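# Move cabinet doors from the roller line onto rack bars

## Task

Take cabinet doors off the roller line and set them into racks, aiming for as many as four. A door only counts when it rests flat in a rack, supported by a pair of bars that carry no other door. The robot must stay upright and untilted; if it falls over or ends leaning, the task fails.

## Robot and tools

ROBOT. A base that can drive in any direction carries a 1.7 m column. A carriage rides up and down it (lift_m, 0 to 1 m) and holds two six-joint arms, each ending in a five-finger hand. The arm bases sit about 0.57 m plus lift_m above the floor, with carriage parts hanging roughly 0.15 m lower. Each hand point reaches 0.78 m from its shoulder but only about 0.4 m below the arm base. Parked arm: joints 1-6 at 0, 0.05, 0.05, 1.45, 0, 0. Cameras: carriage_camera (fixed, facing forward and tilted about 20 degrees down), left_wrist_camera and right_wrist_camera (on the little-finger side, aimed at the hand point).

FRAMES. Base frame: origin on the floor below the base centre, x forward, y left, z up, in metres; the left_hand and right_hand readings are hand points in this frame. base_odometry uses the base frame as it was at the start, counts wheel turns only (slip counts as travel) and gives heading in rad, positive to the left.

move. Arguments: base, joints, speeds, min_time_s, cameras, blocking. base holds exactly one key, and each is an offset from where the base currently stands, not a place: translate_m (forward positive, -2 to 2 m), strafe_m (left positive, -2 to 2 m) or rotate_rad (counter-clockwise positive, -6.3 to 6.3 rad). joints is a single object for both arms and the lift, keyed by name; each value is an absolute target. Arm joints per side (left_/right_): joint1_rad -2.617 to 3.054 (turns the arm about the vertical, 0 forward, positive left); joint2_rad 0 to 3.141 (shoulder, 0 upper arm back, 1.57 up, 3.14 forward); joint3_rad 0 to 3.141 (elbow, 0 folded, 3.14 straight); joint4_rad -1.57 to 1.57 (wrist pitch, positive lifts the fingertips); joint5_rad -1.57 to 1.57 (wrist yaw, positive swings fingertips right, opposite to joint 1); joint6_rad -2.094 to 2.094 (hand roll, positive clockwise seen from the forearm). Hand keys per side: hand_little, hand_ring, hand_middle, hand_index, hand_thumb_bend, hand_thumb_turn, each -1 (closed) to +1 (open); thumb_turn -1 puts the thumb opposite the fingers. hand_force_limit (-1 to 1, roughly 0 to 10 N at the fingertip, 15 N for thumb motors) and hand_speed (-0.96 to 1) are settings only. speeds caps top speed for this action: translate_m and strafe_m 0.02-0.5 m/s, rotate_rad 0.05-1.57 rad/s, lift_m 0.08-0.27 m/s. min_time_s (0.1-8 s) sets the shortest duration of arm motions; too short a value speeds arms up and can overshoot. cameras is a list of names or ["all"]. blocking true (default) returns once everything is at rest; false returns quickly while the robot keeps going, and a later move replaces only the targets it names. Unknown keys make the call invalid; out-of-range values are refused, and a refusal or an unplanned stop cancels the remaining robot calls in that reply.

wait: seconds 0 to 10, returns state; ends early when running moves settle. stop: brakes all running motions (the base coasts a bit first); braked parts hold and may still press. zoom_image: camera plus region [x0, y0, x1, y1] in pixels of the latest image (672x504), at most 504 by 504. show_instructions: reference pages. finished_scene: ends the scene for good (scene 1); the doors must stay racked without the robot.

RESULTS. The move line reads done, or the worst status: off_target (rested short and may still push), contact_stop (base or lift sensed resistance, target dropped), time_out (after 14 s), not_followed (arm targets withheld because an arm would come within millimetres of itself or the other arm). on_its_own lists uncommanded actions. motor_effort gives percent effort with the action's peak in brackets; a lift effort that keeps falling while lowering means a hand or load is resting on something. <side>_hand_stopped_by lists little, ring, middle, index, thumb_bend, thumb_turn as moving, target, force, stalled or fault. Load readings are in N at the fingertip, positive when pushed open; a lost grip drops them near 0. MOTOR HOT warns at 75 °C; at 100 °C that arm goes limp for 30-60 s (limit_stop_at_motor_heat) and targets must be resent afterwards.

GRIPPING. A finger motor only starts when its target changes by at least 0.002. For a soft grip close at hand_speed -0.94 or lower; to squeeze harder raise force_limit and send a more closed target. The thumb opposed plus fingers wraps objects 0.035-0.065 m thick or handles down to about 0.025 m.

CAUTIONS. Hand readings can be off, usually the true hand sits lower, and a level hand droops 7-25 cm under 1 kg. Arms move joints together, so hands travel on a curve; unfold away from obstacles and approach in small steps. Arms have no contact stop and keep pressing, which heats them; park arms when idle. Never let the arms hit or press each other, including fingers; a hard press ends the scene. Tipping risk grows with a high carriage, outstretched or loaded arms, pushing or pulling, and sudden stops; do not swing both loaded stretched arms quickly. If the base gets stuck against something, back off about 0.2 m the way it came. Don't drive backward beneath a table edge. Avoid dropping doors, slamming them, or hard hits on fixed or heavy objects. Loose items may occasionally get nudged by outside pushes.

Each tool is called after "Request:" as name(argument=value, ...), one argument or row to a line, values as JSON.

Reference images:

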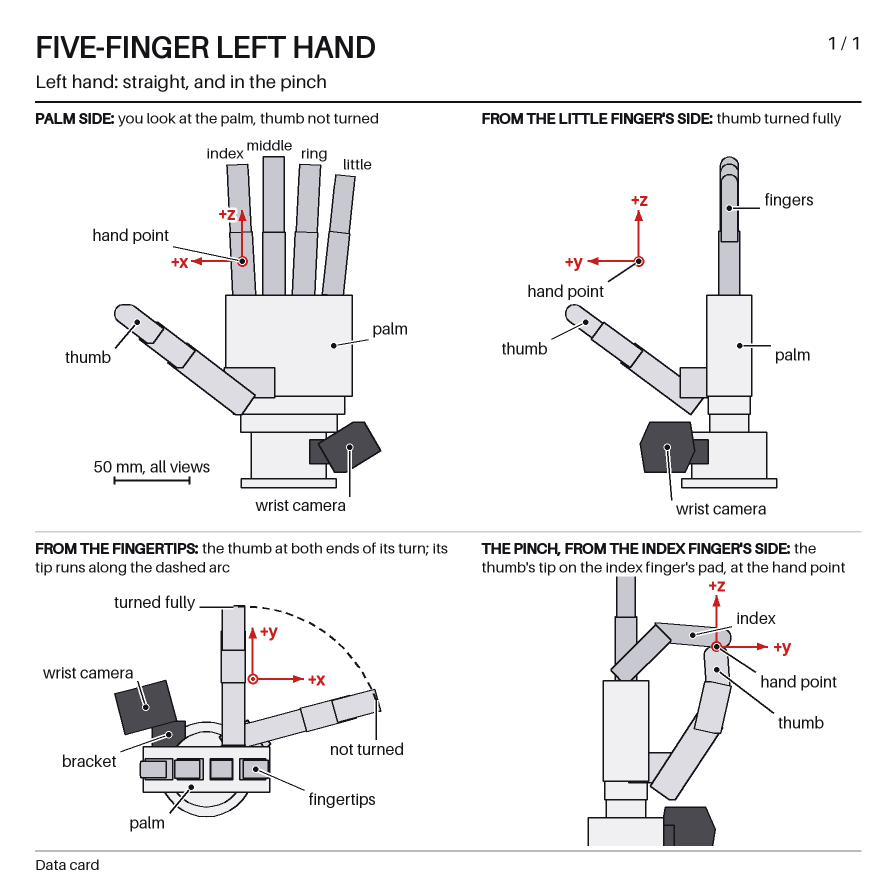

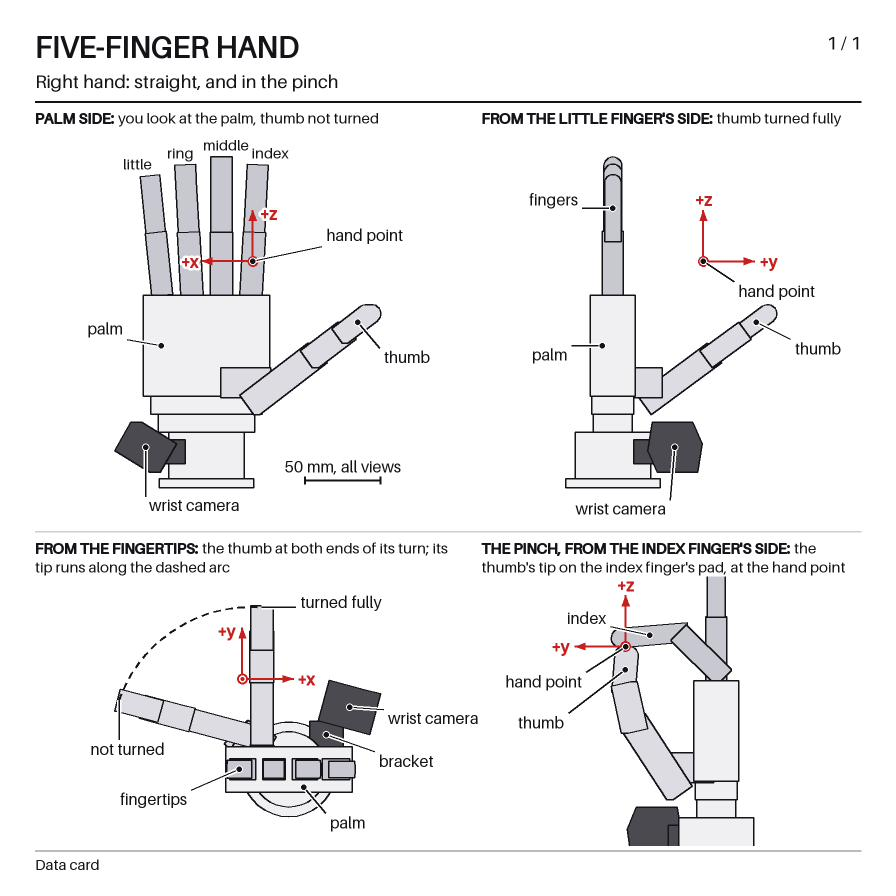

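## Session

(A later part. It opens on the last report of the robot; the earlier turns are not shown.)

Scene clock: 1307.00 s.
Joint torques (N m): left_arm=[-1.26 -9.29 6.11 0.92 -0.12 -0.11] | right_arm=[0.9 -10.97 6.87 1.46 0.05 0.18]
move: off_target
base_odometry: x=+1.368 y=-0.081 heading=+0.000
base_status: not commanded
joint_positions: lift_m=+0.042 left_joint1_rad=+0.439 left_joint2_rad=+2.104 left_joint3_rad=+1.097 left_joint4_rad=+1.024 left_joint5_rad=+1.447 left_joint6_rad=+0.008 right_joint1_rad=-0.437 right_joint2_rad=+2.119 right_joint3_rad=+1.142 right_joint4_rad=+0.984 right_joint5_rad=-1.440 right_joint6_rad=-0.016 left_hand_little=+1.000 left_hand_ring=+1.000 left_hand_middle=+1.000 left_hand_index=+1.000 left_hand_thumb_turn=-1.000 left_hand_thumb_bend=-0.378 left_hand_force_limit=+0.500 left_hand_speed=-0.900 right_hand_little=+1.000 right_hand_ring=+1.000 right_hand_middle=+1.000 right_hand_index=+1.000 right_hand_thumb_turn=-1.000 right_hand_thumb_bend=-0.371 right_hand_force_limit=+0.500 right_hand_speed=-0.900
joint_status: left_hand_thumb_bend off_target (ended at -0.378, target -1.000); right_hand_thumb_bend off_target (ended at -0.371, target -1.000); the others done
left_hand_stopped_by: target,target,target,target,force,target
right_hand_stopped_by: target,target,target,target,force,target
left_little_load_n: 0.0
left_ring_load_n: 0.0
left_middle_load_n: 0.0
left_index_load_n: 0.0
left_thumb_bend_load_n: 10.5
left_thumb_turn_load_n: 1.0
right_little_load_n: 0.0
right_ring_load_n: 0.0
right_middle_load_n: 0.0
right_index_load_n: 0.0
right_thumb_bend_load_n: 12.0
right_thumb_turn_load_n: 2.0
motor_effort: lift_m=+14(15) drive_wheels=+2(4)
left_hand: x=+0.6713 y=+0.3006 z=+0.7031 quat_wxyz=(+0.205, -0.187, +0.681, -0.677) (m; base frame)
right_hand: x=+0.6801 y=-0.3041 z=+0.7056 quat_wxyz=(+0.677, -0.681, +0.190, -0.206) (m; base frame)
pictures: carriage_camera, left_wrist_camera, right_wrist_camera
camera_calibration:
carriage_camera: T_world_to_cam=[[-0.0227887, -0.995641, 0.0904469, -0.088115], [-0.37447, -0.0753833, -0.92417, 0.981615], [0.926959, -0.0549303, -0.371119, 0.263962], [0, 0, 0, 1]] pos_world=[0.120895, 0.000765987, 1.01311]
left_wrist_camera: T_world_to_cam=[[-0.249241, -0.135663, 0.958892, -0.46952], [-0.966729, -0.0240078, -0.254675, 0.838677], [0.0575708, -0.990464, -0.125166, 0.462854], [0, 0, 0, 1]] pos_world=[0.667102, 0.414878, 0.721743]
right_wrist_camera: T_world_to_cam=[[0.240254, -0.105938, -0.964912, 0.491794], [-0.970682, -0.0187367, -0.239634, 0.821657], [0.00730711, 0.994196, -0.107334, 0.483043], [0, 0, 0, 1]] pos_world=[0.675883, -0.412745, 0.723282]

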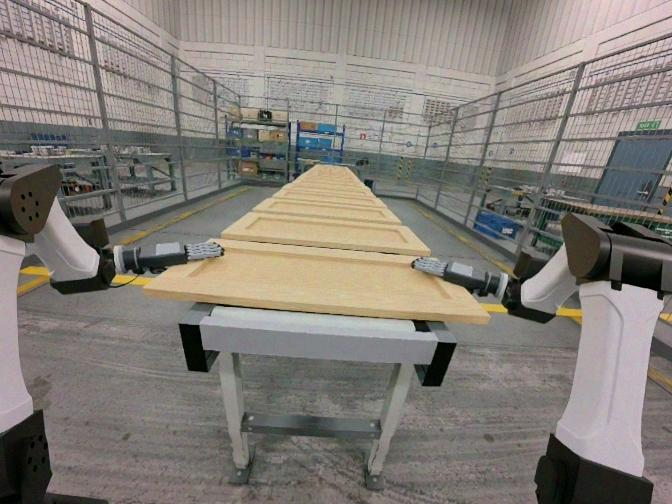

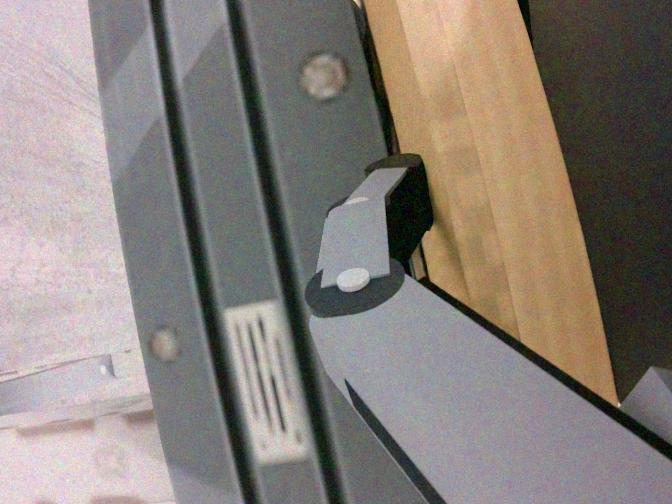

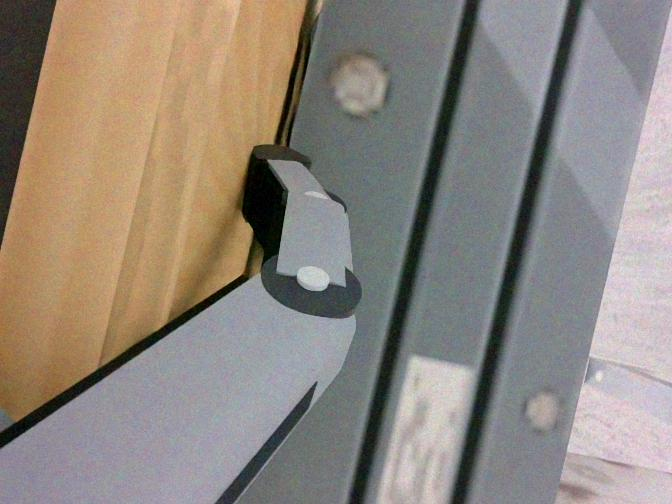

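Request:
move(
  joints={"lift_m": 0.14},
  speeds={"lift_m": 0.08},
)

Request:
move(
  base={"translate_m": -1.283},
  joints={"lift_m": 0.4},
  speeds={"translate_m": 0.35, "lift_m": 0.1},
  cameras=["carriage_camera"],
)

Request:
move(
  base={"rotate_rad": 1.531},
  joints={"lift_m": 0.707},
  speeds={"rotate_rad": 0.5, "lift_m": 0.1},
)

Request:
move(
  base={"translate_m": 0.6},
  speeds={"translate_m": 0.25},
  cameras=["all"],
)

Request:
zoom_image(
  camera="left_wrist_camera",
  region=[100, 0, 500, 300],
)

Request:
zoom_image(
  camera="right_wrist_camera",
  region=[172, 0, 572, 300],
)

Scene clock: 1321.97 s.
Joint torques (N m): left_arm=[-1.22 -9.65 6.37 1.46 0.02 -0.16] | right_arm=[0.87 -11.67 6.91 1.99 -0.01 0.27]
move: done
base_odometry: x=+1.368 y=-0.081 heading=+0.000
base_status: not commanded
joint_positions: lift_m=+0.140 left_joint1_rad=+0.439 left_joint2_rad=+2.104 left_joint3_rad=+1.096 left_joint4_rad=+0.977 left_joint5_rad=+1.437 left_joint6_rad=+0.015 right_joint1_rad=-0.437 right_joint2_rad=+2.127 right_joint3_rad=+1.142 right_joint4_rad=+0.943 right_joint5_rad=-1.438 right_joint6_rad=-0.024 left_hand_little=+1.000 left_hand_ring=+1.000 left_hand_middle=+1.000 left_hand_index=+1.000 left_hand_thumb_turn=-1.000 left_hand_thumb_bend=-0.377 left_hand_force_limit=+0.500 left_hand_speed=-0.900 right_hand_little=+1.000 right_hand_ring=+1.000 right_hand_middle=+1.000 right_hand_index=+1.000 right_hand_thumb_turn=-1.000 right_hand_thumb_bend=-0.370 right_hand_force_limit=+0.500 right_hand_speed=-0.900
joint_status: all done
left_hand_stopped_by: target,target,target,target,force,target
right_hand_stopped_by: target,target,target,target,force,target
left_little_load_n: 0.0
left_ring_load_n: 0.0
left_middle_load_n: 0.0
left_index_load_n: 0.0
left_thumb_bend_load_n: 14.0
left_thumb_turn_load_n: 1.5
right_little_load_n: 0.0
right_ring_load_n: 0.0
right_middle_load_n: 0.0
right_index_load_n: 0.0
right_thumb_bend_load_n: 17.5
right_thumb_turn_load_n: 1.5
motor_effort: lift_m=+19(24) drive_wheels=+3(4)
left_hand: x=+0.6705 y=+0.3002 z=+0.7963 quat_wxyz=(+0.193, -0.206, +0.678, -0.679) (m; base frame)
right_hand: x=+0.6785 y=-0.3034 z=+0.7967 quat_wxyz=(+0.678, -0.679, +0.205, -0.192) (m; base frame)
pictures: none

Scene clock: 1327.43 s.
Joint torques (N m): left_arm=[-1.25 -9.99 6.24 1.52 0.13 -0.18] | right_arm=[0.68 -12.34 6.93 2.02 -0.09 0.31]
move: done
base_odometry: x=+0.085 y=-0.080 heading=+0.000
base_status: done
joint_positions: lift_m=+0.400 left_joint1_rad=+0.439 left_joint2_rad=+2.111 left_joint3_rad=+1.095 left_joint4_rad=+0.970 left_joint5_rad=+1.429 left_joint6_rad=+0.016 right_joint1_rad=-0.435 right_joint2_rad=+2.134 right_joint3_rad=+1.141 right_joint4_rad=+0.937 right_joint5_rad=-1.434 right_joint6_rad=-0.028 left_hand_little=+1.000 left_hand_ring=+1.000 left_hand_middle=+1.000 left_hand_index=+1.000 left_hand_thumb_turn=-1.000 left_hand_thumb_bend=-0.377 left_hand_force_limit=+0.500 left_hand_speed=-0.900 right_hand_little=+1.000 right_hand_ring=+1.000 right_hand_middle=+1.000 right_hand_index=+1.000 right_hand_thumb_turn=-1.000 right_hand_thumb_bend=-0.370 right_hand_force_limit=+0.500 right_hand_speed=-0.900
joint_status: all done
left_hand_stopped_by: target,target,target,target,force,target
right_hand_stopped_by: target,target,target,target,force,target
left_little_load_n: 0.0
left_ring_load_n: 0.0
left_middle_load_n: 0.0
left_index_load_n: 0.0
left_thumb_bend_load_n: 15.0
left_thumb_turn_load_n: 1.5
right_little_load_n: 0.0
right_ring_load_n: -0.5
right_middle_load_n: 0.0
right_index_load_n: 0.0
right_thumb_bend_load_n: 19.0
right_thumb_turn_load_n: 1.5
motor_effort: lift_m=+19(26) drive_wheels=-2(12)
left_hand: x=+0.6715 y=+0.3007 z=+1.0530 quat_wxyz=(+0.192, -0.213, +0.677, -0.678) (m; base frame)
right_hand: x=+0.6788 y=-0.3027 z=+1.0530 quat_wxyz=(+0.678, -0.678, +0.209, -0.190) (m; base frame)
pictures: carriage_camera
camera_calibration:
carriage_camera: T_world_to_cam=[[-0.0227887, -0.995641, 0.0904469, -0.120432], [-0.37447, -0.0753833, -0.92417, 1.31182], [0.926959, -0.0549303, -0.371119, 0.396563], [0, 0, 0, 1]] pos_world=[0.120895, 0.000765987, 1.37041]

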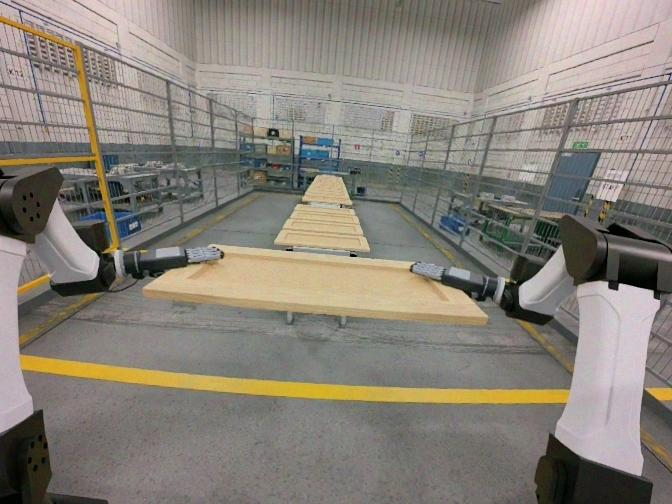

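Scene clock: 1331.43 s.
Joint torques (N m): left_arm=[-1.14 -10.21 6.45 1.56 0.21 -0.2] | right_arm=[0.54 -12.46 7.21 2.08 -0.15 0.32]
move: done
base_odometry: x=+0.085 y=-0.080 heading=+1.530
base_status: done
joint_positions: lift_m=+0.707 left_joint1_rad=+0.437 left_joint2_rad=+2.114 left_joint3_rad=+1.093 left_joint4_rad=+0.968 left_joint5_rad=+1.421 left_joint6_rad=+0.018 right_joint1_rad=-0.433 right_joint2_rad=+2.136 right_joint3_rad=+1.138 right_joint4_rad=+0.935 right_joint5_rad=-1.429 right_joint6_rad=-0.030 left_hand_little=+1.000 left_hand_ring=+1.000 left_hand_middle=+1.000 left_hand_index=+1.000 left_hand_thumb_turn=-1.000 left_hand_thumb_bend=-0.377 left_hand_force_limit=+0.500 left_hand_speed=-0.900 right_hand_little=+1.000 right_hand_ring=+1.000 right_hand_middle=+1.000 right_hand_index=+1.000 right_hand_thumb_turn=-1.000 right_hand_thumb_bend=-0.369 right_hand_force_limit=+0.500 right_hand_speed=-0.900
joint_status: all done
left_hand_stopped_by: target,target,target,target,force,target
right_hand_stopped_by: target,target,target,target,force,target
left_little_load_n: 0.0
left_ring_load_n: 0.0
left_middle_load_n: 0.0
left_index_load_n: 0.0
left_thumb_bend_load_n: 15.0
left_thumb_turn_load_n: 2.0
right_little_load_n: 0.0
right_ring_load_n: 0.0
right_middle_load_n: 0.0
right_index_load_n: 0.0
right_thumb_bend_load_n: 20.0
right_thumb_turn_load_n: 2.0
motor_effort: lift_m=+19(27) drive_wheels=+4(11)
left_hand: x=+0.6723 y=+0.3004 z=+1.3582 quat_wxyz=(+0.192, -0.217, +0.676, -0.678) (m; base frame)
right_hand: x=+0.6790 y=-0.3019 z=+1.3584 quat_wxyz=(+0.678, -0.678, +0.212, -0.189) (m; base frame)
pictures: none

Scene clock: 1335.13 s.
Joint torques (N m): left_arm=[-1.09 -10.36 6.45 1.55 0.24 -0.2] | right_arm=[0.58 -12.38 7.21 2.07 -0.14 0.32]
move: done
base_odometry: x=+0.108 y=+0.519 heading=+1.531
base_status: done
joint_positions: lift_m=+0.707 left_joint1_rad=+0.437 left_joint2_rad=+2.114 left_joint3_rad=+1.093 left_joint4_rad=+0.968 left_joint5_rad=+1.421 left_joint6_rad=+0.018 right_joint1_rad=-0.433 right_joint2_rad=+2.136 right_joint3_rad=+1.138 right_joint4_rad=+0.935 right_joint5_rad=-1.429 right_joint6_rad=-0.030 left_hand_little=+1.000 left_hand_ring=+1.000 left_hand_middle=+1.000 left_hand_index=+1.000 left_hand_thumb_turn=-1.000 left_hand_thumb_bend=-0.377 left_hand_force_limit=+0.500 left_hand_speed=-0.900 right_hand_little=+1.000 right_hand_ring=+1.000 right_hand_middle=+1.000 right_hand_index=+1.000 right_hand_thumb_turn=-1.000 right_hand_thumb_bend=-0.369 right_hand_force_limit=+0.500 right_hand_speed=-0.900
joint_status: not commanded
left_hand_stopped_by: target,target,target,target,force,target
right_hand_stopped_by: target,target,target,target,force,target
left_little_load_n: 0.0
left_ring_load_n: 0.0
left_middle_load_n: 0.0
left_index_load_n: 0.0
left_thumb_bend_load_n: 15.5
left_thumb_turn_load_n: 2.0
right_little_load_n: 0.0
right_ring_load_n: 0.0
right_middle_load_n: 0.0
right_index_load_n: -0.5
right_thumb_bend_load_n: 20.0
right_thumb_turn_load_n: 2.0
motor_effort: lift_m=+19(19) drive_wheels=-6(14)
left_hand: x=+0.6722 y=+0.3003 z=+1.3582 quat_wxyz=(+0.192, -0.217, +0.676, -0.678) (m; base frame)
right_hand: x=+0.6790 y=-0.3019 z=+1.3584 quat_wxyz=(+0.678, -0.678, +0.212, -0.189) (m; base frame)
pictures: carriage_camera, left_wrist_camera, right_wrist_camera
camera_calibration:
carriage_camera: T_world_to_cam=[[-0.0227887, -0.995641, 0.0904469, -0.14819], [-0.37447, -0.0753833, -0.92417, 1.59545], [0.926959, -0.0549303, -0.371119, 0.51046], [0, 0, 0, 1]] pos_world=[0.120895, 0.000765987, 1.67731]
left_wrist_camera: T_world_to_cam=[[-0.191857, -0.117478, 0.974366, -1.16249], [-0.978563, -0.0528372, -0.199054, 0.947384], [0.0748674, -0.991669, -0.104823, 0.505663], [0, 0, 0, 1]] pos_world=[0.666184, 0.41494, 1.37428]
right_wrist_camera: T_world_to_cam=[[0.189562, -0.0864879, -0.978052, 1.18044], [-0.981824, -0.00713927, -0.189662, 0.920201], [0.00942087, 0.996227, -0.0862692, 0.521514], [0, 0, 0, 1]] pos_world=[0.674796, -0.410884, 1.37405]

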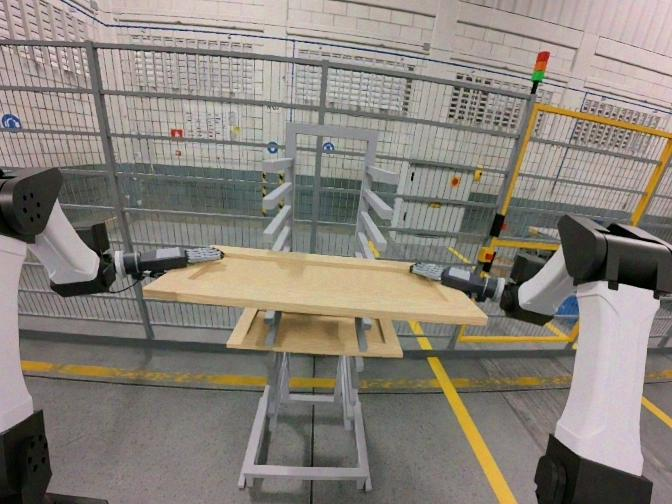

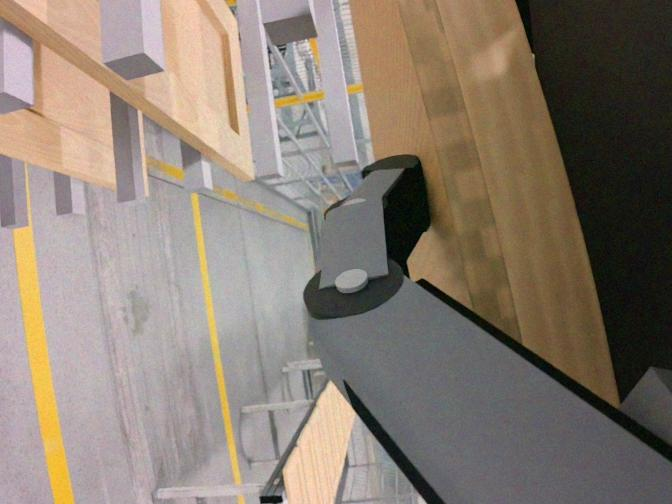

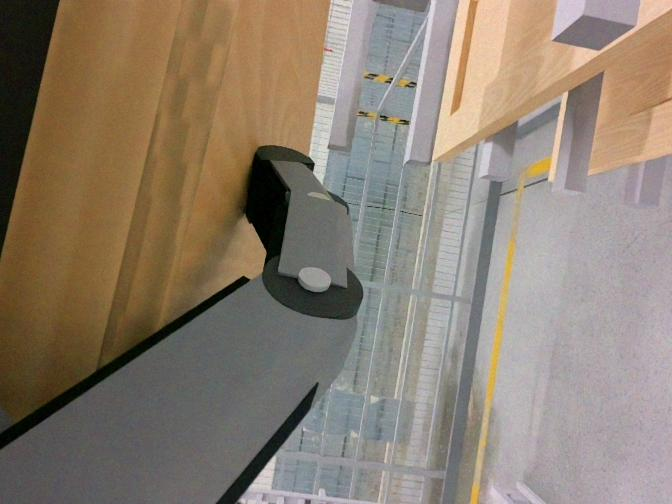

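Scaled by 1.260 from the camera's 672x504 image, which has a finer 960x720 frame.

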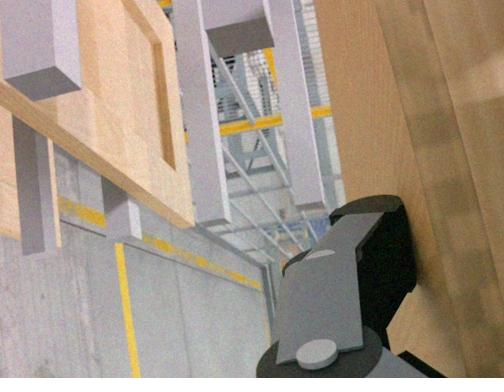

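Scaled by 1.260 from the camera's 672x504 image, which has a finer 960x720 frame.

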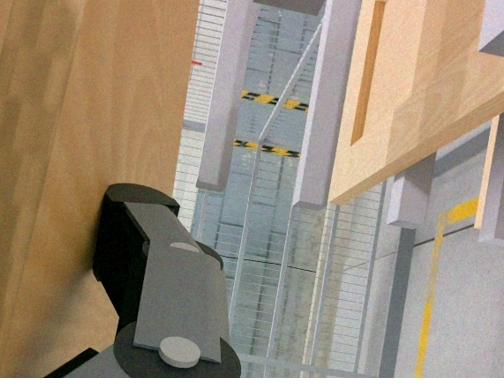

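Request:
move(
  base={"translate_m": 0.325},
  speeds={"translate_m": 0.12},
)

Request:
move(
  joints={"lift_m": 0.68},
  speeds={"lift_m": 0.08},
)

Request:
move(
  joints={"lift_m": 0.667},
  speeds={"lift_m": 0.08},
  cameras=["all"],
)

Scene clock: 1349.23 s.
Joint torques (N m): left_arm=[-1.18 -10.18 6.43 1.55 0.2 -0.19] | right_arm=[0.65 -12.59 7.21 2.07 -0.15 0.32]
move: done
base_odometry: x=+0.121 y=+0.844 heading=+1.532
base_status: done
joint_positions: lift_m=+0.707 left_joint1_rad=+0.437 left_joint2_rad=+2.114 left_joint3_rad=+1.093 left_joint4_rad=+0.968 left_joint5_rad=+1.421 left_joint6_rad=+0.018 right_joint1_rad=-0.433 right_joint2_rad=+2.136 right_joint3_rad=+1.138 right_joint4_rad=+0.935 right_joint5_rad=-1.429 right_joint6_rad=-0.030 left_hand_little=+1.000 left_hand_ring=+1.000 left_hand_middle=+1.000 left_hand_index=+1.000 left_hand_thumb_turn=-1.000 left_hand_thumb_bend=-0.377 left_hand_force_limit=+0.500 left_hand_speed=-0.900 right_hand_little=+1.000 right_hand_ring=+1.000 right_hand_middle=+1.000 right_hand_index=+1.000 right_hand_thumb_turn=-1.000 right_hand_thumb_bend=-0.369 right_hand_force_limit=+0.500 right_hand_speed=-0.900
joint_status: not commanded
left_hand_stopped_by: target,target,target,target,force,target
right_hand_stopped_by: target,target,target,target,force,target
left_little_load_n: 0.0
left_ring_load_n: 0.0
left_middle_load_n: 0.0
left_index_load_n: 0.0
left_thumb_bend_load_n: 15.5
left_thumb_turn_load_n: 1.5
right_little_load_n: 0.0
right_ring_load_n: 0.0
right_middle_load_n: 0.0
right_index_load_n: 0.0
right_thumb_bend_load_n: 20.0
right_thumb_turn_load_n: 2.0
motor_effort: lift_m=+19(20) drive_wheels=-5(13)
left_hand: x=+0.6722 y=+0.3003 z=+1.3582 quat_wxyz=(+0.192, -0.217, +0.676, -0.678) (m; base frame)
right_hand: x=+0.6790 y=-0.3019 z=+1.3584 quat_wxyz=(+0.678, -0.678, +0.212, -0.189) (m; base frame)
pictures: none

Scene clock: 1349.93 s.
Joint torques (N m): left_arm=[-1.05 -10.11 6.45 1.54 0.17 -0.19] | right_arm=[0.54 -12.45 7.27 1.89 -0.15 0.44]
move: done
base_odometry: x=+0.121 y=+0.844 heading=+1.532
base_status: not commanded
joint_positions: lift_m=+0.680 left_joint1_rad=+0.437 left_joint2_rad=+2.114 left_joint3_rad=+1.093 left_joint4_rad=+0.969 left_joint5_rad=+1.422 left_joint6_rad=+0.021 right_joint1_rad=-0.433 right_joint2_rad=+2.136 right_joint3_rad=+1.138 right_joint4_rad=+0.949 right_joint5_rad=-1.429 right_joint6_rad=-0.042 left_hand_little=+1.000 left_hand_ring=+1.000 left_hand_middle=+1.000 left_hand_index=+1.000 left_hand_thumb_turn=-1.000 left_hand_thumb_bend=-0.377 left_hand_force_limit=+0.500 left_hand_speed=-0.900 right_hand_little=+1.000 right_hand_ring=+1.000 right_hand_middle=+1.000 right_hand_index=+1.000 right_hand_thumb_turn=-1.000 right_hand_thumb_bend=-0.369 right_hand_force_limit=+0.500 right_hand_speed=-0.900
joint_status: all done
left_hand_stopped_by: target,target,target,target,force,target
right_hand_stopped_by: target,target,target,target,force,target
left_little_load_n: 0.0
left_ring_load_n: 0.0
left_middle_load_n: 0.0
left_index_load_n: 0.0
left_thumb_bend_load_n: 15.0
left_thumb_turn_load_n: 1.0
right_little_load_n: 0.0
right_ring_load_n: 0.0
right_middle_load_n: -0.5
right_index_load_n: 0.0
right_thumb_bend_load_n: 15.0
right_thumb_turn_load_n: 2.0
motor_effort: lift_m=+17(20) drive_wheels=-5(7)
left_hand: x=+0.6722 y=+0.3004 z=+1.3316 quat_wxyz=(+0.193, -0.215, +0.676, -0.677) (m; base frame)
right_hand: x=+0.6804 y=-0.3027 z=+1.3324 quat_wxyz=(+0.676, -0.680, +0.203, -0.198) (m; base frame)
pictures: none

Scene clock: 1350.50 s.
Joint torques (N m): left_arm=[-1.11 -9.87 6.34 1.05 0.08 -0.2] | right_arm=[0.57 -11.81 7.02 1.51 -0.06 0.33]
move: done
base_odometry: x=+0.121 y=+0.844 heading=+1.532
base_status: not commanded
joint_positions: lift_m=+0.667 left_joint1_rad=+0.437 left_joint2_rad=+2.110 left_joint3_rad=+1.095 left_joint4_rad=+1.013 left_joint5_rad=+1.430 left_joint6_rad=+0.019 right_joint1_rad=-0.433 right_joint2_rad=+2.128 right_joint3_rad=+1.140 right_joint4_rad=+0.981 right_joint5_rad=-1.433 right_joint6_rad=-0.031 left_hand_little=+1.000 left_hand_ring=+1.000 left_hand_middle=+1.000 left_hand_index=+1.000 left_hand_thumb_turn=-1.000 left_hand_thumb_bend=-0.377 left_hand_force_limit=+0.500 left_hand_speed=-0.900 right_hand_little=+1.000 right_hand_ring=+1.000 right_hand_middle=+1.000 right_hand_index=+1.000 right_hand_thumb_turn=-1.000 right_hand_thumb_bend=-0.369 right_hand_force_limit=+0.500 right_hand_speed=-0.900
joint_status: all done
left_hand_stopped_by: target,target,target,target,force,target
right_hand_stopped_by: target,target,target,target,force,target
left_little_load_n: 0.0
left_ring_load_n: 0.0
left_middle_load_n: 0.0
left_index_load_n: 0.0
left_thumb_bend_load_n: 10.5
left_thumb_turn_load_n: 2.5
right_little_load_n: 0.0
right_ring_load_n: 0.0
right_middle_load_n: 0.0
right_index_load_n: 0.0
right_thumb_bend_load_n: 10.5
right_thumb_turn_load_n: 1.5
motor_effort: lift_m=+15(17) drive_wheels=-4(7)
left_hand: x=+0.6737 y=+0.3011 z=+1.3239 quat_wxyz=(+0.207, -0.196, +0.680, -0.676) (m; base frame)
right_hand: x=+0.6815 y=-0.3031 z=+1.3256 quat_wxyz=(+0.676, -0.681, +0.191, -0.207) (m; base frame)
pictures: carriage_camera, left_wrist_camera, right_wrist_camera
camera_calibration:
carriage_camera: T_world_to_cam=[[-0.0227887, -0.995641, 0.0904469, -0.144635], [-0.37447, -0.0753833, -0.92417, 1.55913], [0.926959, -0.0549303, -0.371119, 0.495875], [0, 0, 0, 1]] pos_world=[0.120895, 0.000765987, 1.63801]
left_wrist_camera: T_world_to_cam=[[-0.238195, -0.136717, 0.961546, -1.07464], [-0.968549, -0.0398957, -0.245603, 0.993086], [0.0719396, -0.989806, -0.122914, 0.528004], [0, 0, 0, 1]] pos_world=[0.667895, 0.41532, 1.34212]
right_wrist_camera: T_world_to_cam=[[0.238973, -0.108492, -0.964946, 1.08996], [-0.970964, -0.01542, -0.23873, 0.971624], [0.0110208, 0.993978, -0.109026, 0.548178], [0, 0, 0, 1]] pos_world=[0.676898, -0.411643, 1.34348]

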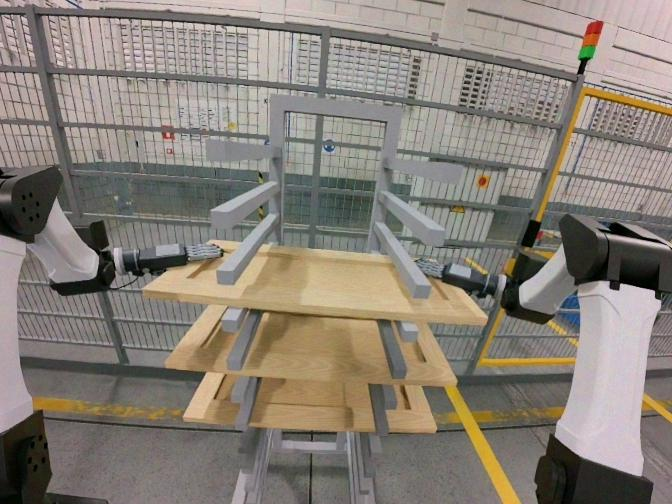

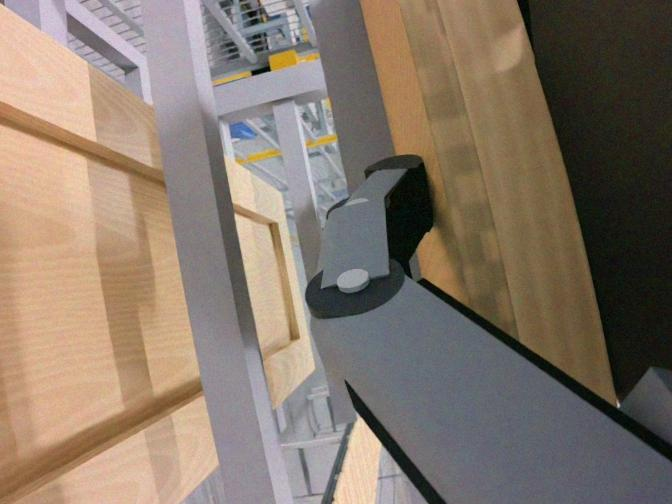

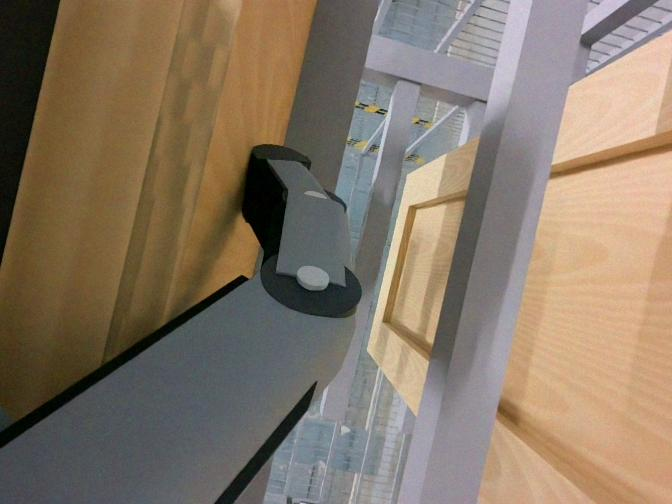

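Request:
move(
  joints={"left_hand_speed": -0.5, "right_hand_speed": -0.5, "left_hand_thumb_bend": 1, "right_hand_thumb_bend": 1},
)

Request:
move(
  joints={"lift_m": 0.693},
  speeds={"lift_m": 0.08},
)

Request:
move(
  joints={"left_joint1_rad": 0.85, "left_joint5_rad": 1.5, "right_joint1_rad": -0.85, "right_joint5_rad": -1.5},
  min_time_s=2.5,
)

Request:
move(
  base={"translate_m": -0.5},
  speeds={"translate_m": 0.3},
  cameras=["carriage_camera"],
)

Request:
move(
  base={"rotate_rad": -1.532},
  joints={"lift_m": 0.3},
)

Request:
move(
  base={"strafe_m": -0.426},
)

Request:
move(
  base={"translate_m": 1.15},
  speeds={"translate_m": 0.35},
  cameras=["carriage_camera"],
)

Request:
zoom_image(
  camera="carriage_camera",
  region=[140, 180, 480, 420],
)

Scene clock: 1378.20 s.
Joint torques (N m): left_arm=[-1.1 -9.88 6.32 1.05 0.08 -0.14] | right_arm=[0.58 -11.78 7.08 1.51 -0.06 0.17]
move: done
base_odometry: x=+0.121 y=+0.844 heading=+1.532
base_status: not commanded
joint_positions: lift_m=+0.667 left_joint1_rad=+0.437 left_joint2_rad=+2.110 left_joint3_rad=+1.095 left_joint4_rad=+1.014 left_joint5_rad=+1.430 left_joint6_rad=+0.012 right_joint1_rad=-0.433 right_joint2_rad=+2.128 right_joint3_rad=+1.140 right_joint4_rad=+0.981 right_joint5_rad=-1.433 right_joint6_rad=-0.015 left_hand_little=+1.000 left_hand_ring=+1.000 left_hand_middle=+1.000 left_hand_index=+1.000 left_hand_thumb_turn=-1.000 left_hand_thumb_bend=+1.000 left_hand_force_limit=+0.500 left_hand_speed=-0.500 right_hand_little=+1.000 right_hand_ring=+1.000 right_hand_middle=+1.000 right_hand_index=+1.000 right_hand_thumb_turn=-1.000 right_hand_thumb_bend=+1.000 right_hand_force_limit=+0.500 right_hand_speed=-0.500
joint_status: all done
left_hand_stopped_by: target,target,target,target,target,target
right_hand_stopped_by: target,target,target,target,target,target
left_little_load_n: 0.0
left_ring_load_n: 0.0
left_middle_load_n: 0.5
left_index_load_n: 0.0
left_thumb_bend_load_n: 0.0
left_thumb_turn_load_n: 0.0
right_little_load_n: 0.0
right_ring_load_n: 0.0
right_middle_load_n: 0.0
right_index_load_n: 0.0
right_thumb_bend_load_n: 0.0
right_thumb_turn_load_n: 0.0
motor_effort: lift_m=+15(15) drive_wheels=-6(7)
left_hand: x=+0.6734 y=+0.3008 z=+1.3241 quat_wxyz=(+0.205, -0.198, +0.679, -0.677) (m; base frame)
right_hand: x=+0.6806 y=-0.3025 z=+1.3262 quat_wxyz=(+0.677, -0.680, +0.197, -0.202) (m; base frame)
pictures: none

Scene clock: 1378.97 s.
Joint torques (N m): left_arm=[-1.24 -9.98 6.32 1.12 0.09 -0.13] | right_arm=[0.79 -11.75 7.09 1.71 -0.16 0.13]
move: done
base_odometry: x=+0.121 y=+0.844 heading=+1.532
base_status: not commanded
joint_positions: lift_m=+0.693 left_joint1_rad=+0.437 left_joint2_rad=+2.110 left_joint3_rad=+1.095 left_joint4_rad=+1.008 left_joint5_rad=+1.430 left_joint6_rad=+0.011 right_joint1_rad=-0.437 right_joint2_rad=+2.128 right_joint3_rad=+1.140 right_joint4_rad=+0.966 right_joint5_rad=-1.425 right_joint6_rad=-0.010 left_hand_little=+1.000 left_hand_ring=+1.000 left_hand_middle=+1.000 left_hand_index=+1.000 left_hand_thumb_turn=-1.000 left_hand_thumb_bend=+1.000 left_hand_force_limit=+0.500 left_hand_speed=-0.500 right_hand_little=+1.000 right_hand_ring=+1.000 right_hand_middle=+1.000 right_hand_index=+1.000 right_hand_thumb_turn=-1.000 right_hand_thumb_bend=+1.000 right_hand_force_limit=+0.500 right_hand_speed=-0.500
joint_status: all done
left_hand_stopped_by: target,target,target,target,target,target
right_hand_stopped_by: target,target,target,target,target,target
left_little_load_n: 0.0
left_ring_load_n: 0.0
left_middle_load_n: -0.5
left_index_load_n: 0.0
left_thumb_bend_load_n: 0.0
left_thumb_turn_load_n: 0.0
right_little_load_n: 0.0
right_ring_load_n: 0.0
right_middle_load_n: 0.0
right_index_load_n: 0.0
right_thumb_bend_load_n: 0.5
right_thumb_turn_load_n: -0.5
motor_effort: lift_m=+19(22) drive_wheels=+5(7)
left_hand: x=+0.6730 y=+0.3007 z=+1.3491 quat_wxyz=(+0.203, -0.201, +0.678, -0.677) (m; base frame)
right_hand: x=+0.6809 y=-0.3041 z=+1.3506 quat_wxyz=(+0.677, -0.677, +0.207, -0.198) (m; base frame)
pictures: none

Scene clock: 1381.77 s.
Joint torques (N m): left_arm=[0.27 -9.84 6.28 1.07 0.24 -0.13] | right_arm=[-0.24 -11.71 7.05 1.64 -0.26 0.1]
move: done
base_odometry: x=+0.121 y=+0.844 heading=+1.532
base_status: not commanded
joint_positions: lift_m=+0.693 left_joint1_rad=+0.842 left_joint2_rad=+2.110 left_joint3_rad=+1.095 left_joint4_rad=+1.008 left_joint5_rad=+1.484 left_joint6_rad=+0.011 right_joint1_rad=-0.843 right_joint2_rad=+2.128 right_joint3_rad=+1.140 right_joint4_rad=+0.966 right_joint5_rad=-1.487 right_joint6_rad=-0.008 left_hand_little=+1.000 left_hand_ring=+1.000 left_hand_middle=+1.000 left_hand_index=+1.000 left_hand_thumb_turn=-1.000 left_hand_thumb_bend=+1.000 left_hand_force_limit=+0.500 left_hand_speed=-0.500 right_hand_little=+1.000 right_hand_ring=+1.000 right_hand_middle=+1.000 right_hand_index=+1.000 right_hand_thumb_turn=-1.000 right_hand_thumb_bend=+1.000 right_hand_force_limit=+0.500 right_hand_speed=-0.500
joint_status: all done
left_hand_stopped_by: target,target,target,target,target,target
right_hand_stopped_by: target,target,target,target,target,target
left_little_load_n: 0.0
left_ring_load_n: -0.5
left_middle_load_n: 0.0
left_index_load_n: 0.0
left_thumb_bend_load_n: 0.0
left_thumb_turn_load_n: 0.0
right_little_load_n: 0.0
right_ring_load_n: 0.0
right_middle_load_n: 0.0
right_index_load_n: -0.5
right_thumb_bend_load_n: 0.0
right_thumb_turn_load_n: 0.0
motor_effort: lift_m=+18(19) drive_wheels=+6(6)
left_hand: x=+0.6314 y=+0.4713 z=+1.3492 quat_wxyz=(+0.318, -0.316, +0.633, -0.632) (m; base frame)
right_hand: x=+0.6359 y=-0.4773 z=+1.3510 quat_wxyz=(+0.634, -0.631, +0.321, -0.311) (m; base frame)
pictures: none

Scene clock: 1385.07 s.
Joint torques (N m): left_arm=[-0.13 -9.85 6.27 1.07 0.19 -0.13] | right_arm=[-0.08 -11.52 7.05 1.66 -0.2 0.09]
move: done
base_odometry: x=+0.102 y=+0.344 heading=+1.533
base_status: done
joint_positions: lift_m=+0.693 left_joint1_rad=+0.848 left_joint2_rad=+2.110 left_joint3_rad=+1.095 left_joint4_rad=+1.008 left_joint5_rad=+1.489 left_joint6_rad=+0.011 right_joint1_rad=-0.848 right_joint2_rad=+2.127 right_joint3_rad=+1.140 right_joint4_rad=+0.966 right_joint5_rad=-1.492 right_joint6_rad=-0.007 left_hand_little=+1.000 left_hand_ring=+1.000 left_hand_middle=+1.000 left_hand_index=+1.000 left_hand_thumb_turn=-1.000 left_hand_thumb_bend=+1.000 left_hand_force_limit=+0.500 left_hand_speed=-0.500 right_hand_little=+1.000 right_hand_ring=+1.000 right_hand_middle=+1.000 right_hand_index=+1.000 right_hand_thumb_turn=-1.000 right_hand_thumb_bend=+1.000 right_hand_force_limit=+0.500 right_hand_speed=-0.500
joint_status: not commanded
left_hand_stopped_by: target,target,target,target,target,target
right_hand_stopped_by: target,target,target,target,target,target
left_little_load_n: 0.0
left_ring_load_n: 0.0
left_middle_load_n: 0.0
left_index_load_n: 0.0
left_thumb_bend_load_n: 0.0
left_thumb_turn_load_n: 0.0
right_little_load_n: 0.0
right_ring_load_n: 0.0
right_middle_load_n: 0.0
right_index_load_n: 0.0
right_thumb_bend_load_n: 0.0
right_thumb_turn_load_n: 0.0
motor_effort: lift_m=+18(19) drive_wheels=-4(15)
left_hand: x=+0.6297 y=+0.4729 z=+1.3492 quat_wxyz=(+0.318, -0.316, +0.633, -0.631) (m; base frame)
right_hand: x=+0.6344 y=-0.4785 z=+1.3514 quat_wxyz=(+0.634, -0.631, +0.321, -0.311) (m; base frame)
pictures: carriage_camera
camera_calibration:
carriage_camera: T_world_to_cam=[[-0.0227887, -0.995641, 0.0904469, -0.146933], [-0.37447, -0.0753833, -0.92417, 1.5826], [0.926959, -0.0549303, -0.371119, 0.505301], [0, 0, 0, 1]] pos_world=[0.120895, 0.000765987, 1.66341]

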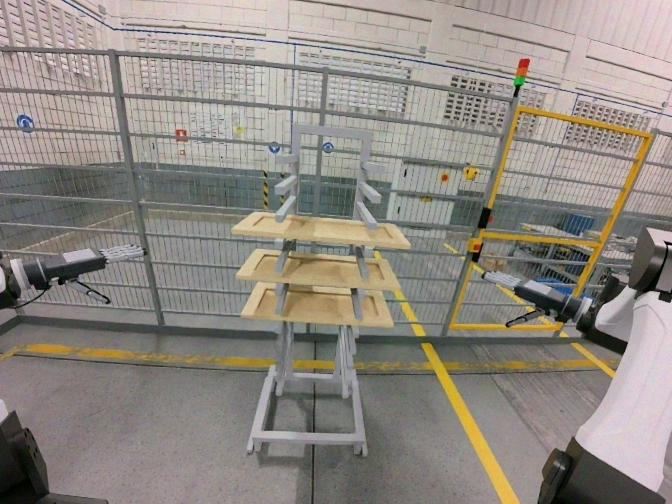

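Scene clock: 1388.13 s.
Joint torques (N m): left_arm=[-0.17 -9.84 6.28 1.11 0.19 -0.12] | right_arm=[0.72 -11.19 7.01 1.65 -0.2 0.09]
move: done
base_odometry: x=+0.102 y=+0.345 heading=+0.001
base_status: done
joint_positions: lift_m=+0.300 left_joint1_rad=+0.848 left_joint2_rad=+2.110 left_joint3_rad=+1.095 left_joint4_rad=+1.003 left_joint5_rad=+1.489 left_joint6_rad=+0.010 right_joint1_rad=-0.854 right_joint2_rad=+2.123 right_joint3_rad=+1.140 right_joint4_rad=+0.964 right_joint5_rad=-1.492 right_joint6_rad=-0.007 left_hand_little=+1.000 left_hand_ring=+1.000 left_hand_middle=+1.000 left_hand_index=+1.000 left_hand_thumb_turn=-1.000 left_hand_thumb_bend=+1.000 left_hand_force_limit=+0.500 left_hand_speed=-0.500 right_hand_little=+1.000 right_hand_ring=+1.000 right_hand_middle=+1.000 right_hand_index=+1.000 right_hand_thumb_turn=-1.000 right_hand_thumb_bend=+1.000 right_hand_force_limit=+0.500 right_hand_speed=-0.500
joint_status: all done
left_hand_stopped_by: target,target,target,target,target,target
right_hand_stopped_by: target,target,target,target,target,target
left_little_load_n: 0.0
left_ring_load_n: 0.0
left_middle_load_n: 0.0
left_index_load_n: 0.0
left_thumb_bend_load_n: 0.0
left_thumb_turn_load_n: 0.0
right_little_load_n: 0.0
right_ring_load_n: 0.0
right_middle_load_n: -0.5
right_index_load_n: 0.0
right_thumb_bend_load_n: 0.0
right_thumb_turn_load_n: 0.0
motor_effort: lift_m=+16(18) drive_wheels=+3(12)
left_hand: x=+0.6295 y=+0.4729 z=+0.9564 quat_wxyz=(+0.316, -0.318, +0.632, -0.632) (m; base frame)
right_hand: x=+0.6334 y=-0.4810 z=+0.9605 quat_wxyz=(+0.633, -0.630, +0.322, -0.314) (m; base frame)
pictures: none

Scene clock: 1391.03 s.
Joint torques (N m): left_arm=[-0.23 -9.84 6.27 1.11 0.19 -0.12] | right_arm=[0.53 -11.22 7.02 1.64 -0.2 0.1]
move: done
base_odometry: x=+0.102 y=-0.081 heading=+0.000
base_status: done
joint_positions: lift_m=+0.300 left_joint1_rad=+0.847 left_joint2_rad=+2.110 left_joint3_rad=+1.095 left_joint4_rad=+1.003 left_joint5_rad=+1.490 left_joint6_rad=+0.010 right_joint1_rad=-0.853 right_joint2_rad=+2.123 right_joint3_rad=+1.140 right_joint4_rad=+0.964 right_joint5_rad=-1.492 right_joint6_rad=-0.007 left_hand_little=+1.000 left_hand_ring=+1.000 left_hand_middle=+1.000 left_hand_index=+1.000 left_hand_thumb_turn=-1.000 left_hand_thumb_bend=+1.000 left_hand_force_limit=+0.500 left_hand_speed=-0.500 right_hand_little=+1.000 right_hand_ring=+1.000 right_hand_middle=+1.000 right_hand_index=+1.000 right_hand_thumb_turn=-1.000 right_hand_thumb_bend=+1.000 right_hand_force_limit=+0.500 right_hand_speed=-0.500
joint_status: not commanded
left_hand_stopped_by: target,target,target,target,target,target
right_hand_stopped_by: target,target,target,target,target,target
left_little_load_n: 0.0
left_ring_load_n: -0.5
left_middle_load_n: 0.0
left_index_load_n: 0.0
left_thumb_bend_load_n: 0.0
left_thumb_turn_load_n: 0.0
right_little_load_n: 0.0
right_ring_load_n: -0.5
right_middle_load_n: 0.0
right_index_load_n: 0.0
right_thumb_bend_load_n: 0.0
right_thumb_turn_load_n: 0.0
motor_effort: lift_m=+16(16) drive_wheels=-7(15)
left_hand: x=+0.6296 y=+0.4724 z=+0.9564 quat_wxyz=(+0.316, -0.317, +0.632, -0.632) (m; base frame)
right_hand: x=+0.6335 y=-0.4807 z=+0.9605 quat_wxyz=(+0.633, -0.630, +0.321, -0.314) (m; base frame)
pictures: none

Scene clock: 1396.10 s.
Joint torques (N m): left_arm=[-0.38 -9.83 6.27 1.11 0.19 -0.12] | right_arm=[0.54 -11.23 7.02 1.65 -0.2 0.1]
move: done
base_odometry: x=+1.252 y=-0.082 heading=+0.000
base_status: done
joint_positions: lift_m=+0.300 left_joint1_rad=+0.847 left_joint2_rad=+2.110 left_joint3_rad=+1.095 left_joint4_rad=+1.003 left_joint5_rad=+1.490 left_joint6_rad=+0.010 right_joint1_rad=-0.854 right_joint2_rad=+2.123 right_joint3_rad=+1.140 right_joint4_rad=+0.964 right_joint5_rad=-1.492 right_joint6_rad=-0.007 left_hand_little=+1.000 left_hand_ring=+1.000 left_hand_middle=+1.000 left_hand_index=+1.000 left_hand_thumb_turn=-1.000 left_hand_thumb_bend=+1.000 left_hand_force_limit=+0.500 left_hand_speed=-0.500 right_hand_little=+1.000 right_hand_ring=+1.000 right_hand_middle=+1.000 right_hand_index=+1.000 right_hand_thumb_turn=-1.000 right_hand_thumb_bend=+1.000 right_hand_force_limit=+0.500 right_hand_speed=-0.500
joint_status: not commanded
left_hand_stopped_by: target,target,target,target,target,target
right_hand_stopped_by: target,target,target,target,target,target
left_little_load_n: 0.0
left_ring_load_n: 0.0
left_middle_load_n: 0.0
left_index_load_n: 0.0
left_thumb_bend_load_n: 0.0
left_thumb_turn_load_n: 0.0
right_little_load_n: 0.0
right_ring_load_n: 0.0
right_middle_load_n: 0.0
right_index_load_n: 0.0
right_thumb_bend_load_n: 0.0
right_thumb_turn_load_n: 0.5
motor_effort: lift_m=+16(16) drive_wheels=-3(11)
left_hand: x=+0.6295 y=+0.4725 z=+0.9564 quat_wxyz=(+0.316, -0.317, +0.632, -0.632) (m; base frame)
right_hand: x=+0.6334 y=-0.4810 z=+0.9605 quat_wxyz=(+0.633, -0.630, +0.322, -0.314) (m; base frame)
pictures: carriage_camera
camera_calibration:
carriage_camera: T_world_to_cam=[[-0.0227887, -0.995641, 0.0904469, -0.111432], [-0.37447, -0.0753833, -0.92417, 1.21987], [0.926959, -0.0549303, -0.371119, 0.359637], [0, 0, 0, 1]] pos_world=[0.120895, 0.000765987, 1.27091]

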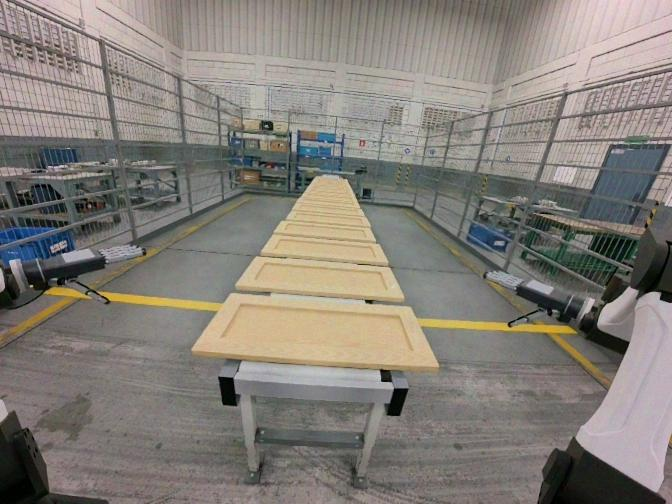

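Scaled by 1.482 from the camera's 672x504 image, which has a finer 960x720 frame.

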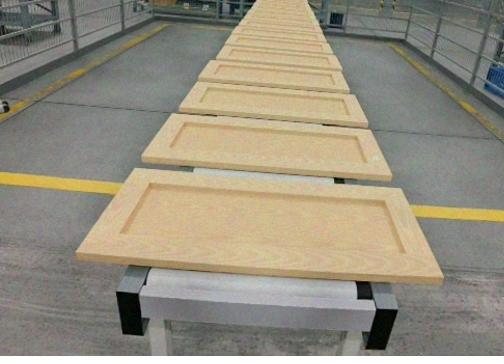

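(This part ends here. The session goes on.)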